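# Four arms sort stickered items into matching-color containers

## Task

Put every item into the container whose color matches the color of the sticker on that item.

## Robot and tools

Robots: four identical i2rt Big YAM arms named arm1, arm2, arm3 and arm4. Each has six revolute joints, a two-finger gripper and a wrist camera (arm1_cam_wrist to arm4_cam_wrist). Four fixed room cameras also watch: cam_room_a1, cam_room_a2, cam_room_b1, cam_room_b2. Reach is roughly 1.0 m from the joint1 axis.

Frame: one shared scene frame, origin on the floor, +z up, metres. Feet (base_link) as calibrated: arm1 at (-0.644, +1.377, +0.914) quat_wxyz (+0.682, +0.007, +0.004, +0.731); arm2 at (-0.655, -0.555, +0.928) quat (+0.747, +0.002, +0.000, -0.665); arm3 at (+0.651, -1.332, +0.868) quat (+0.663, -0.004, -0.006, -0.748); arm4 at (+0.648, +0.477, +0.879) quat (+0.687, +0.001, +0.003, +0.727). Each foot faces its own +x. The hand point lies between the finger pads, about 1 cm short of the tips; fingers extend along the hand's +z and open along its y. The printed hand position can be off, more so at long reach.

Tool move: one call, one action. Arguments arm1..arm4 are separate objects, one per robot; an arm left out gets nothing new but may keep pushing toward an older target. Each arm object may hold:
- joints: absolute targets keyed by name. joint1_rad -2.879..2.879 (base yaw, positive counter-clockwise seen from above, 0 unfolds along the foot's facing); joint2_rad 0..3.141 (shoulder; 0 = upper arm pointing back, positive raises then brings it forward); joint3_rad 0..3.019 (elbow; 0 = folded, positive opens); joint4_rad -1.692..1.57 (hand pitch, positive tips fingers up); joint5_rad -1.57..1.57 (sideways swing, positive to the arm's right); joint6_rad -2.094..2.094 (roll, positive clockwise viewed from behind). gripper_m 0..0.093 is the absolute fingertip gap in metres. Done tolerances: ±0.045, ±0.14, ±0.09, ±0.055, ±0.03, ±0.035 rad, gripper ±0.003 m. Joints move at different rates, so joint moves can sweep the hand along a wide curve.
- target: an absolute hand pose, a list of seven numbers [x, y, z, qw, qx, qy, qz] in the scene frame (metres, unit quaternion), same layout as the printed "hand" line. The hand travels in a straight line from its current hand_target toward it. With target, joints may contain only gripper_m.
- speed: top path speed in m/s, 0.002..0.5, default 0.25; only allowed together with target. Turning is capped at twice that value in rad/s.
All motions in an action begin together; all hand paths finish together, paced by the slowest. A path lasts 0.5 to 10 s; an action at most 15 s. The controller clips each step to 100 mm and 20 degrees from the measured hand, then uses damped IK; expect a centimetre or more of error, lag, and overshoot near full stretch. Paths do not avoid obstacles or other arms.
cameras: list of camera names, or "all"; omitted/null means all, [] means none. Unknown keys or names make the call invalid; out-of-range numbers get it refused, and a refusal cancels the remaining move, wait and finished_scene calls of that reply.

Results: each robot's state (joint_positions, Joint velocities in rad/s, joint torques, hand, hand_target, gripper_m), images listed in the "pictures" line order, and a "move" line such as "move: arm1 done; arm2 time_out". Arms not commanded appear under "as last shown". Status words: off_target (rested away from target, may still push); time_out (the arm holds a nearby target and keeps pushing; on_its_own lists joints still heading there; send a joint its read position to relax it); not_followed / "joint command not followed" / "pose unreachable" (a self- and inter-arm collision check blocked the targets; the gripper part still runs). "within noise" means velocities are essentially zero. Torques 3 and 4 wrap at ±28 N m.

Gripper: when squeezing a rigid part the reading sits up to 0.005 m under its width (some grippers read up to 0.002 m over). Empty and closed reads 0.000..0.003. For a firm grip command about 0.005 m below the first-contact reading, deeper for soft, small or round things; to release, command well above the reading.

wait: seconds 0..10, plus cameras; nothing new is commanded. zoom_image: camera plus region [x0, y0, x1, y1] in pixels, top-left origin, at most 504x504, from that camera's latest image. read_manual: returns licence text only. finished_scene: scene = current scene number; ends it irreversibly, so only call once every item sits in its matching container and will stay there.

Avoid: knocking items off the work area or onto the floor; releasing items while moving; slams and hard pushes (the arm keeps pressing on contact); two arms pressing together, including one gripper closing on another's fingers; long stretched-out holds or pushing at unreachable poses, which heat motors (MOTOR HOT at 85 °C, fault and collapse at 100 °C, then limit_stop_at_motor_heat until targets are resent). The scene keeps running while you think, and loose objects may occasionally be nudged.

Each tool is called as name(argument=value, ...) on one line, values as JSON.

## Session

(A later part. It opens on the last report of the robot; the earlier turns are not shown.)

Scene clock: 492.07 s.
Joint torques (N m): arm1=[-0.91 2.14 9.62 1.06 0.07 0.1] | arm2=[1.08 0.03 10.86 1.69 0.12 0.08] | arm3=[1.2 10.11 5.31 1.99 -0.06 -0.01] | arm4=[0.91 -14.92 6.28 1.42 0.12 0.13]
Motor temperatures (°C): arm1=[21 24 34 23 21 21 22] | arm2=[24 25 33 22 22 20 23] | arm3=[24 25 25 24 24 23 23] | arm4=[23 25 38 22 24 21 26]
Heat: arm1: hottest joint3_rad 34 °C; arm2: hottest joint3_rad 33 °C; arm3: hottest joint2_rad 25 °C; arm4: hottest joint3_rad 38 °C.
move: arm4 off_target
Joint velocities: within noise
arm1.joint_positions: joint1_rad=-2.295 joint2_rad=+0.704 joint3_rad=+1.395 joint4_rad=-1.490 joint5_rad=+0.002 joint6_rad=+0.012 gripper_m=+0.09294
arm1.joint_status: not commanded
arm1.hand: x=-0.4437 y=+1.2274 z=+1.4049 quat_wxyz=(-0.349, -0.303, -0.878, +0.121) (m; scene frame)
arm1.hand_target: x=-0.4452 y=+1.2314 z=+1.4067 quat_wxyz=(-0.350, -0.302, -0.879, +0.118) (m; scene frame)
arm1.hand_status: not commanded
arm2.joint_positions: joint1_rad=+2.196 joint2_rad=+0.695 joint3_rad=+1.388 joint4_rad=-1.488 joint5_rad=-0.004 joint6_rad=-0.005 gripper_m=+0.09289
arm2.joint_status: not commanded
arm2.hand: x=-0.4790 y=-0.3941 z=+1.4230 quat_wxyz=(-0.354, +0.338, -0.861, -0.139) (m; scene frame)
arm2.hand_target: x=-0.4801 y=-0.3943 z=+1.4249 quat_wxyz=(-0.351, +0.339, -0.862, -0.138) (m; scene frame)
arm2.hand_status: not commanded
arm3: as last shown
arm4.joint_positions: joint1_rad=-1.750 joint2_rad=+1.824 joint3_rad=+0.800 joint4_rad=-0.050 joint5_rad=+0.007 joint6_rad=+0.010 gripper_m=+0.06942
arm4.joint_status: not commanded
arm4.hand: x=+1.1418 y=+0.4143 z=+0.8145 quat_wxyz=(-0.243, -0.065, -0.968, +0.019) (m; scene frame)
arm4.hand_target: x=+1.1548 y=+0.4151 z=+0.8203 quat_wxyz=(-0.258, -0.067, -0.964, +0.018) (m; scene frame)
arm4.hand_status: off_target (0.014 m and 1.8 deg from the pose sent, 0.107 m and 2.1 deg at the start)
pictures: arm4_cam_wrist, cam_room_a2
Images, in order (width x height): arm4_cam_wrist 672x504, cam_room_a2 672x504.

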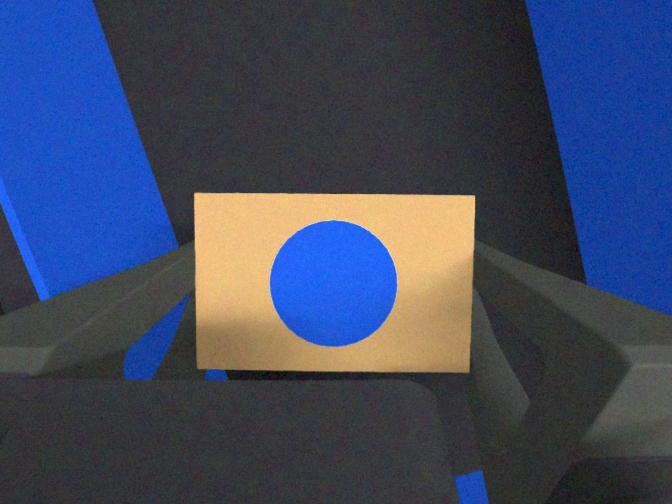

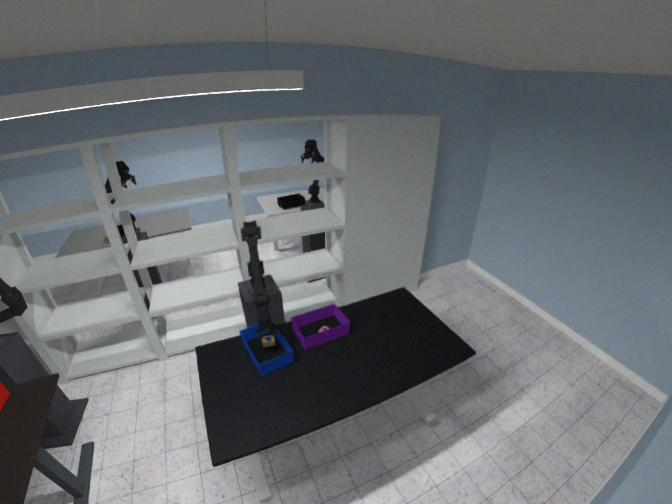

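move(arm4={"target":[1.195,0.415,0.775,0.2582,0.0674,0.9636,-0.0181],"speed":0.12}, cameras=["arm4_cam_wrist"])

move(arm4={"target":[1.193,0.415,0.75,0.2582,0.0674,0.9636,-0.0181],"speed":0.06}, cameras=["arm4_cam_wrist"])

move(arm4={"target":[1.193,0.415,0.733,0.2582,0.0674,0.9636,-0.0181],"speed":0.06}, cameras=["arm4_cam_wrist"])

Scene clock: 497.10 s.
Joint torques (N m): arm1=[-1.08 1.49 9.88 1.16 0.09 0.1] | arm2=[1.14 -0.09 10.92 1.7 0.14 0.08] | arm3=[1.26 10.11 5.38 1.95 -0.05 -0.01] | arm4=[1.44 -15.44 6.95 1.44 0.19 0.2]
Motor temperatures (°C): arm1=[21 24 34 23 21 21 22] | arm2=[24 25 33 22 22 20 23] | arm3=[24 25 25 24 24 23 23] | arm4=[23 25 37 22 24 21 26]
Heat: arm1: hottest joint3_rad 34 °C; arm2: hottest joint3_rad 33 °C; arm3: hottest joint2_rad 25 °C; arm4: hottest joint3_rad 37 °C.
move: arm4 off_target
Joint velocities: within noise
arm1, arm2, arm3: as last shown
arm4.joint_positions: joint1_rad=-1.744 joint2_rad=+1.986 joint3_rad=+0.903 joint4_rad=+0.007 joint5_rad=+0.009 joint6_rad=+0.015 gripper_m=+0.06942
arm4.joint_status: not commanded
arm4.hand: x=+1.1761 y=+0.4131 z=+0.7727 quat_wxyz=(-0.242, -0.064, -0.968, +0.018) (m; scene frame)
arm4.hand_target: x=+1.1943 y=+0.4151 z=+0.7756 quat_wxyz=(-0.258, -0.067, -0.964, +0.018) (m; scene frame)
arm4.hand_status: off_target (0.019 m and 1.9 deg from the pose sent, 0.066 m and 1.8 deg at the start)
pictures: arm4_cam_wrist
Images, in order (width x height): arm4_cam_wrist 672x504.

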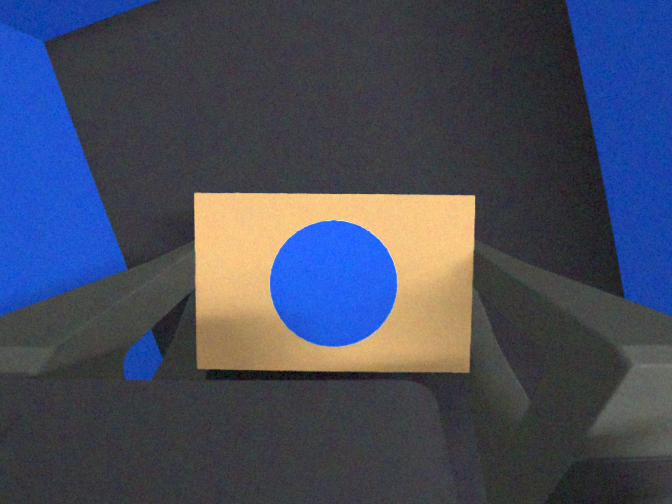

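Scene clock: 498.10 s.
Joint torques (N m): arm1=[-0.91 1.79 9.8 1.07 0.08 0.06] | arm2=[1.08 -0.15 10.89 1.68 0.13 0.08] | arm3=[1.2 9.82 5.35 1.95 -0.05 -0.02] | arm4=[1.08 -15.56 6.31 1.46 0.22 0.19]
Motor temperatures (°C): arm1=[21 24 34 23 21 21 22] | arm2=[24 25 33 22 22 20 23] | arm3=[24 25 25 24 24 23 23] | arm4=[23 25 37 22 24 21 26]
Heat: arm1: hottest joint3_rad 34 °C; arm2: hottest joint3_rad 33 °C; arm3: hottest joint2_rad 25 °C; arm4: hottest joint3_rad 37 °C.
move: arm4 off_target
Joint velocities: within noise
arm1, arm2, arm3: as last shown
arm4.joint_positions: joint1_rad=-1.744 joint2_rad=+2.044 joint3_rad=+0.907 joint4_rad=+0.069 joint5_rad=+0.009 joint6_rad=+0.016 gripper_m=+0.06942
arm4.joint_status: not commanded
arm4.hand: x=+1.1774 y=+0.4129 z=+0.7515 quat_wxyz=(-0.246, -0.065, -0.967, +0.019) (m; scene frame)
arm4.hand_target: x=+1.1924 y=+0.4150 z=+0.7504 quat_wxyz=(-0.258, -0.067, -0.964, +0.018) (m; scene frame)
arm4.hand_status: off_target (0.016 m and 1.5 deg from the pose sent, 0.028 m and 1.9 deg at the start)
pictures: arm4_cam_wrist
Images, in order (width x height): arm4_cam_wrist 672x504.

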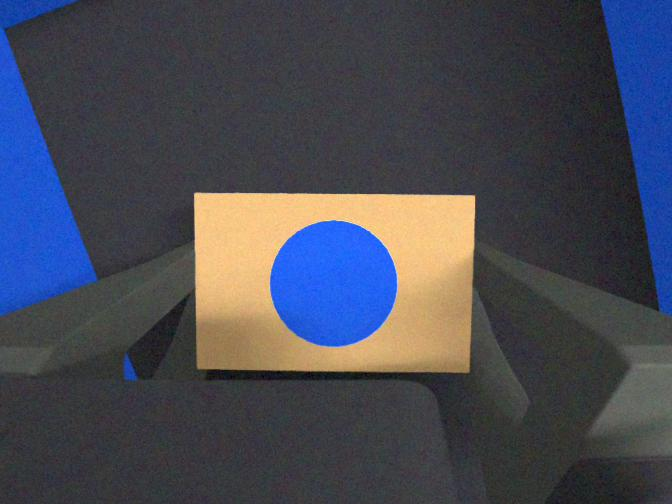

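Scene clock: 499.07 s.
Joint torques (N m): arm1=[-0.21 1.9 9.73 1.28 0.08 0.1] | arm2=[1.08 -0.09 10.93 1.7 0.13 0.09] | arm3=[1.26 9.99 5.33 1.94 -0.05 0] | arm4=[1.2 -14.21 5.59 1.14 0.22 0.19]
Motor temperatures (°C): arm1=[21 24 34 23 21 21 22] | arm2=[24 25 33 22 22 20 23] | arm3=[24 25 25 24 24 23 23] | arm4=[23 25 36 22 24 21 26]
Heat: arm1: hottest joint3_rad 34 °C; arm2: hottest joint3_rad 33 °C; arm3: hottest joint2_rad 25 °C; arm4: hottest joint3_rad 36 °C.
move: arm4 off_target
Joint velocities: within noise
arm1, arm2, arm3: as last shown
arm4.joint_positions: joint1_rad=-1.744 joint2_rad=+2.066 joint3_rad=+0.922 joint4_rad=+0.114 joint5_rad=+0.009 joint6_rad=+0.016 gripper_m=+0.06942
arm4.joint_status: not commanded
arm4.hand: x=+1.1894 y=+0.4114 z=+0.7495 quat_wxyz=(-0.264, -0.064, -0.962, +0.020) (m; scene frame)
arm4.hand_target: x=+1.1921 y=+0.4149 z=+0.7335 quat_wxyz=(-0.258, -0.067, -0.964, +0.018) (m; scene frame)
arm4.hand_status: off_target (0.017 m and 0.8 deg from the pose sent, 0.024 m and 1.5 deg at the start)
pictures: arm4_cam_wrist
Images, in order (width x height): arm4_cam_wrist 672x504.

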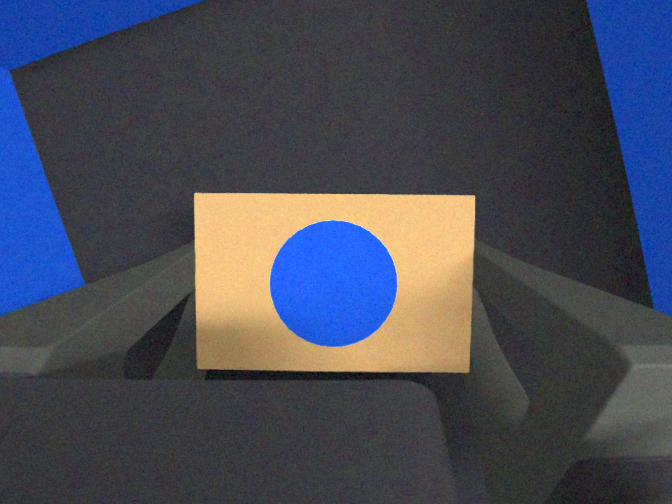

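Contact. Release.

move(arm4={"target":[1.19,0.412,0.75,0.2582,0.0674,0.9636,-0.0181],"speed":0.05,"joints":{"gripper_m":0.085}}, cameras=[])

move(arm4={"target":[1.13,0.42,0.9,0.2582,0.0674,0.9636,-0.0181],"speed":0.15,"joints":{"gripper_m":0.093}}, cameras=["arm4_cam_wrist","cam_room_a2"])

Scene clock: 503.83 s.
Joint torques (N m): arm1=[-0.38 2.14 9.8 1.16 0.11 0.11] | arm2=[1.03 -0.15 10.93 1.66 0.12 0.09] | arm3=[0.97 10.29 5.33 1.96 -0.05 -0.01] | arm4=[0.67 -18.49 5 0.4 0.07 0.1]
Motor temperatures (°C): arm1=[21 24 34 23 21 21 22] | arm2=[24 25 33 22 22 20 23] | arm3=[24 25 25 24 24 23 23] | arm4=[23 25 36 22 24 21 26]
Heat: arm1: hottest joint3_rad 34 °C; arm2: hottest joint3_rad 33 °C; arm3: hottest joint2_rad 25 °C; arm4: hottest joint3_rad 36 °C.
move: arm4 done
Joint velocities: within noise
arm1, arm2: as last shown
arm3.joint_positions: joint1_rad=+0.075 joint2_rad=+0.276 joint3_rad=+1.523 joint4_rad=-1.599 joint5_rad=-0.185 joint6_rad=-0.597 gripper_m=+0.09396
arm3.joint_status: not commanded
arm3.hand: x=+0.6803 y=-1.3506 z=+1.4452 quat_wxyz=(-0.326, -0.350, -0.735, +0.481) (m; scene frame)
arm3.hand_target: x=+0.6804 y=-1.3484 z=+1.4507 quat_wxyz=(-0.328, -0.347, -0.731, +0.487) (m; scene frame)
arm3.hand_status: not commanded
arm4.joint_positions: joint1_rad=-1.744 joint2_rad=+2.069 joint3_rad=+0.922 joint4_rad=+0.103 joint5_rad=+0.009 joint6_rad=+0.016 gripper_m=+0.08491
arm4.joint_status: all done
arm4.hand: x=+1.1860 y=+0.4118 z=+0.7463 quat_wxyz=(-0.257, -0.065, -0.964, +0.019) (m; scene frame)
arm4.hand_target: x=+1.1899 y=+0.4119 z=+0.7499 quat_wxyz=(-0.258, -0.068, -0.964, +0.018) (m; scene frame)
arm4.hand_status: done (0.005 m and 0.4 deg from the pose sent, 0.001 m and 0.8 deg at the start)
pictures: none
No camera images: "cameras" was empty.

Scene clock: 505.57 s.
Joint torques (N m): arm1=[-1.14 2.02 9.77 1.25 0.12 0.07] | arm2=[1.14 -0.15 10.91 1.7 0.13 0.09] | arm3=[1.32 9.99 5.34 1.98 -0.04 0] | arm4=[1.08 -13.45 6.31 0.49 0.11 0.12]
Motor temperatures (°C): arm1=[21 24 34 23 21 21 22] | arm2=[24 25 33 22 22 20 23] | arm3=[24 25 25 24 24 23 23] | arm4=[23 25 36 22 24 21 26]
Heat: arm1: hottest joint3_rad 34 °C; arm2: hottest joint3_rad 33 °C; arm3: hottest joint2_rad 25 °C; arm4: hottest joint3_rad 36 °C.
move: arm4 done
Joint velocities: within noise
arm1, arm2, arm3: as last shown
arm4.joint_positions: joint1_rad=-1.744 joint2_rad=+1.582 joint3_rad=+0.792 joint4_rad=-0.236 joint5_rad=+0.009 joint6_rad=+0.016 gripper_m=+0.09289
arm4.joint_status: all done
arm4.hand: x=+1.1348 y=+0.4184 z=+0.9039 quat_wxyz=(-0.267, -0.065, -0.961, +0.020) (m; scene frame)
arm4.hand_target: x=+1.1299 y=+0.4199 z=+0.8999 quat_wxyz=(-0.258, -0.068, -0.964, +0.018) (m; scene frame)
arm4.hand_status: done (0.006 m and 1.1 deg from the pose sent, 0.164 m and 0.4 deg at the start)
pictures: arm4_cam_wrist, cam_room_a2
Images, in order (width x height): arm4_cam_wrist 672x504, cam_room_a2 672x504.

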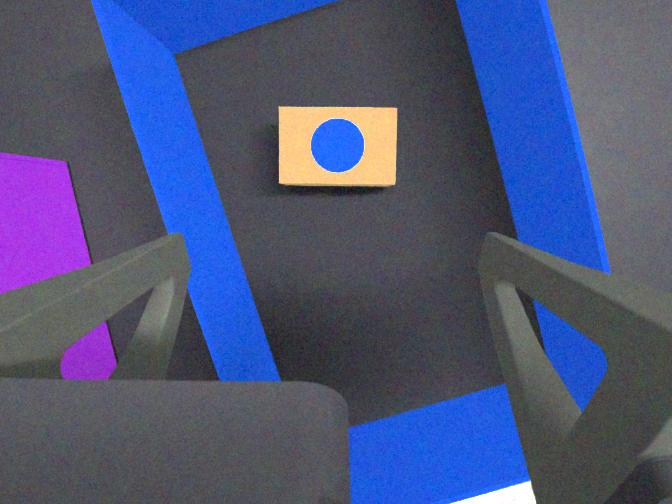

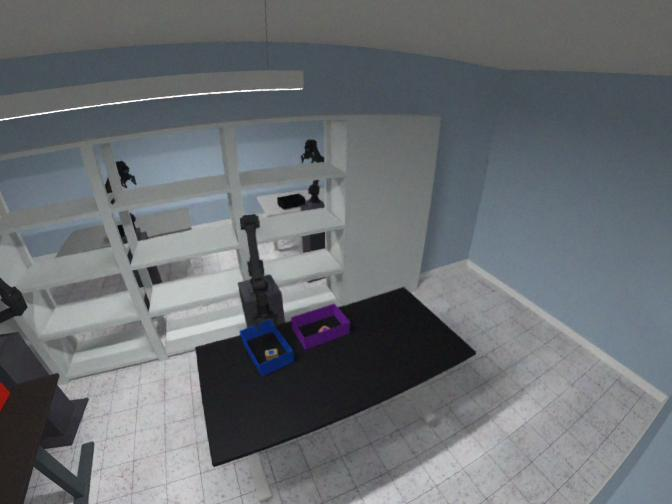

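finished_scene(scene=1)

The scene is finished: the task was done.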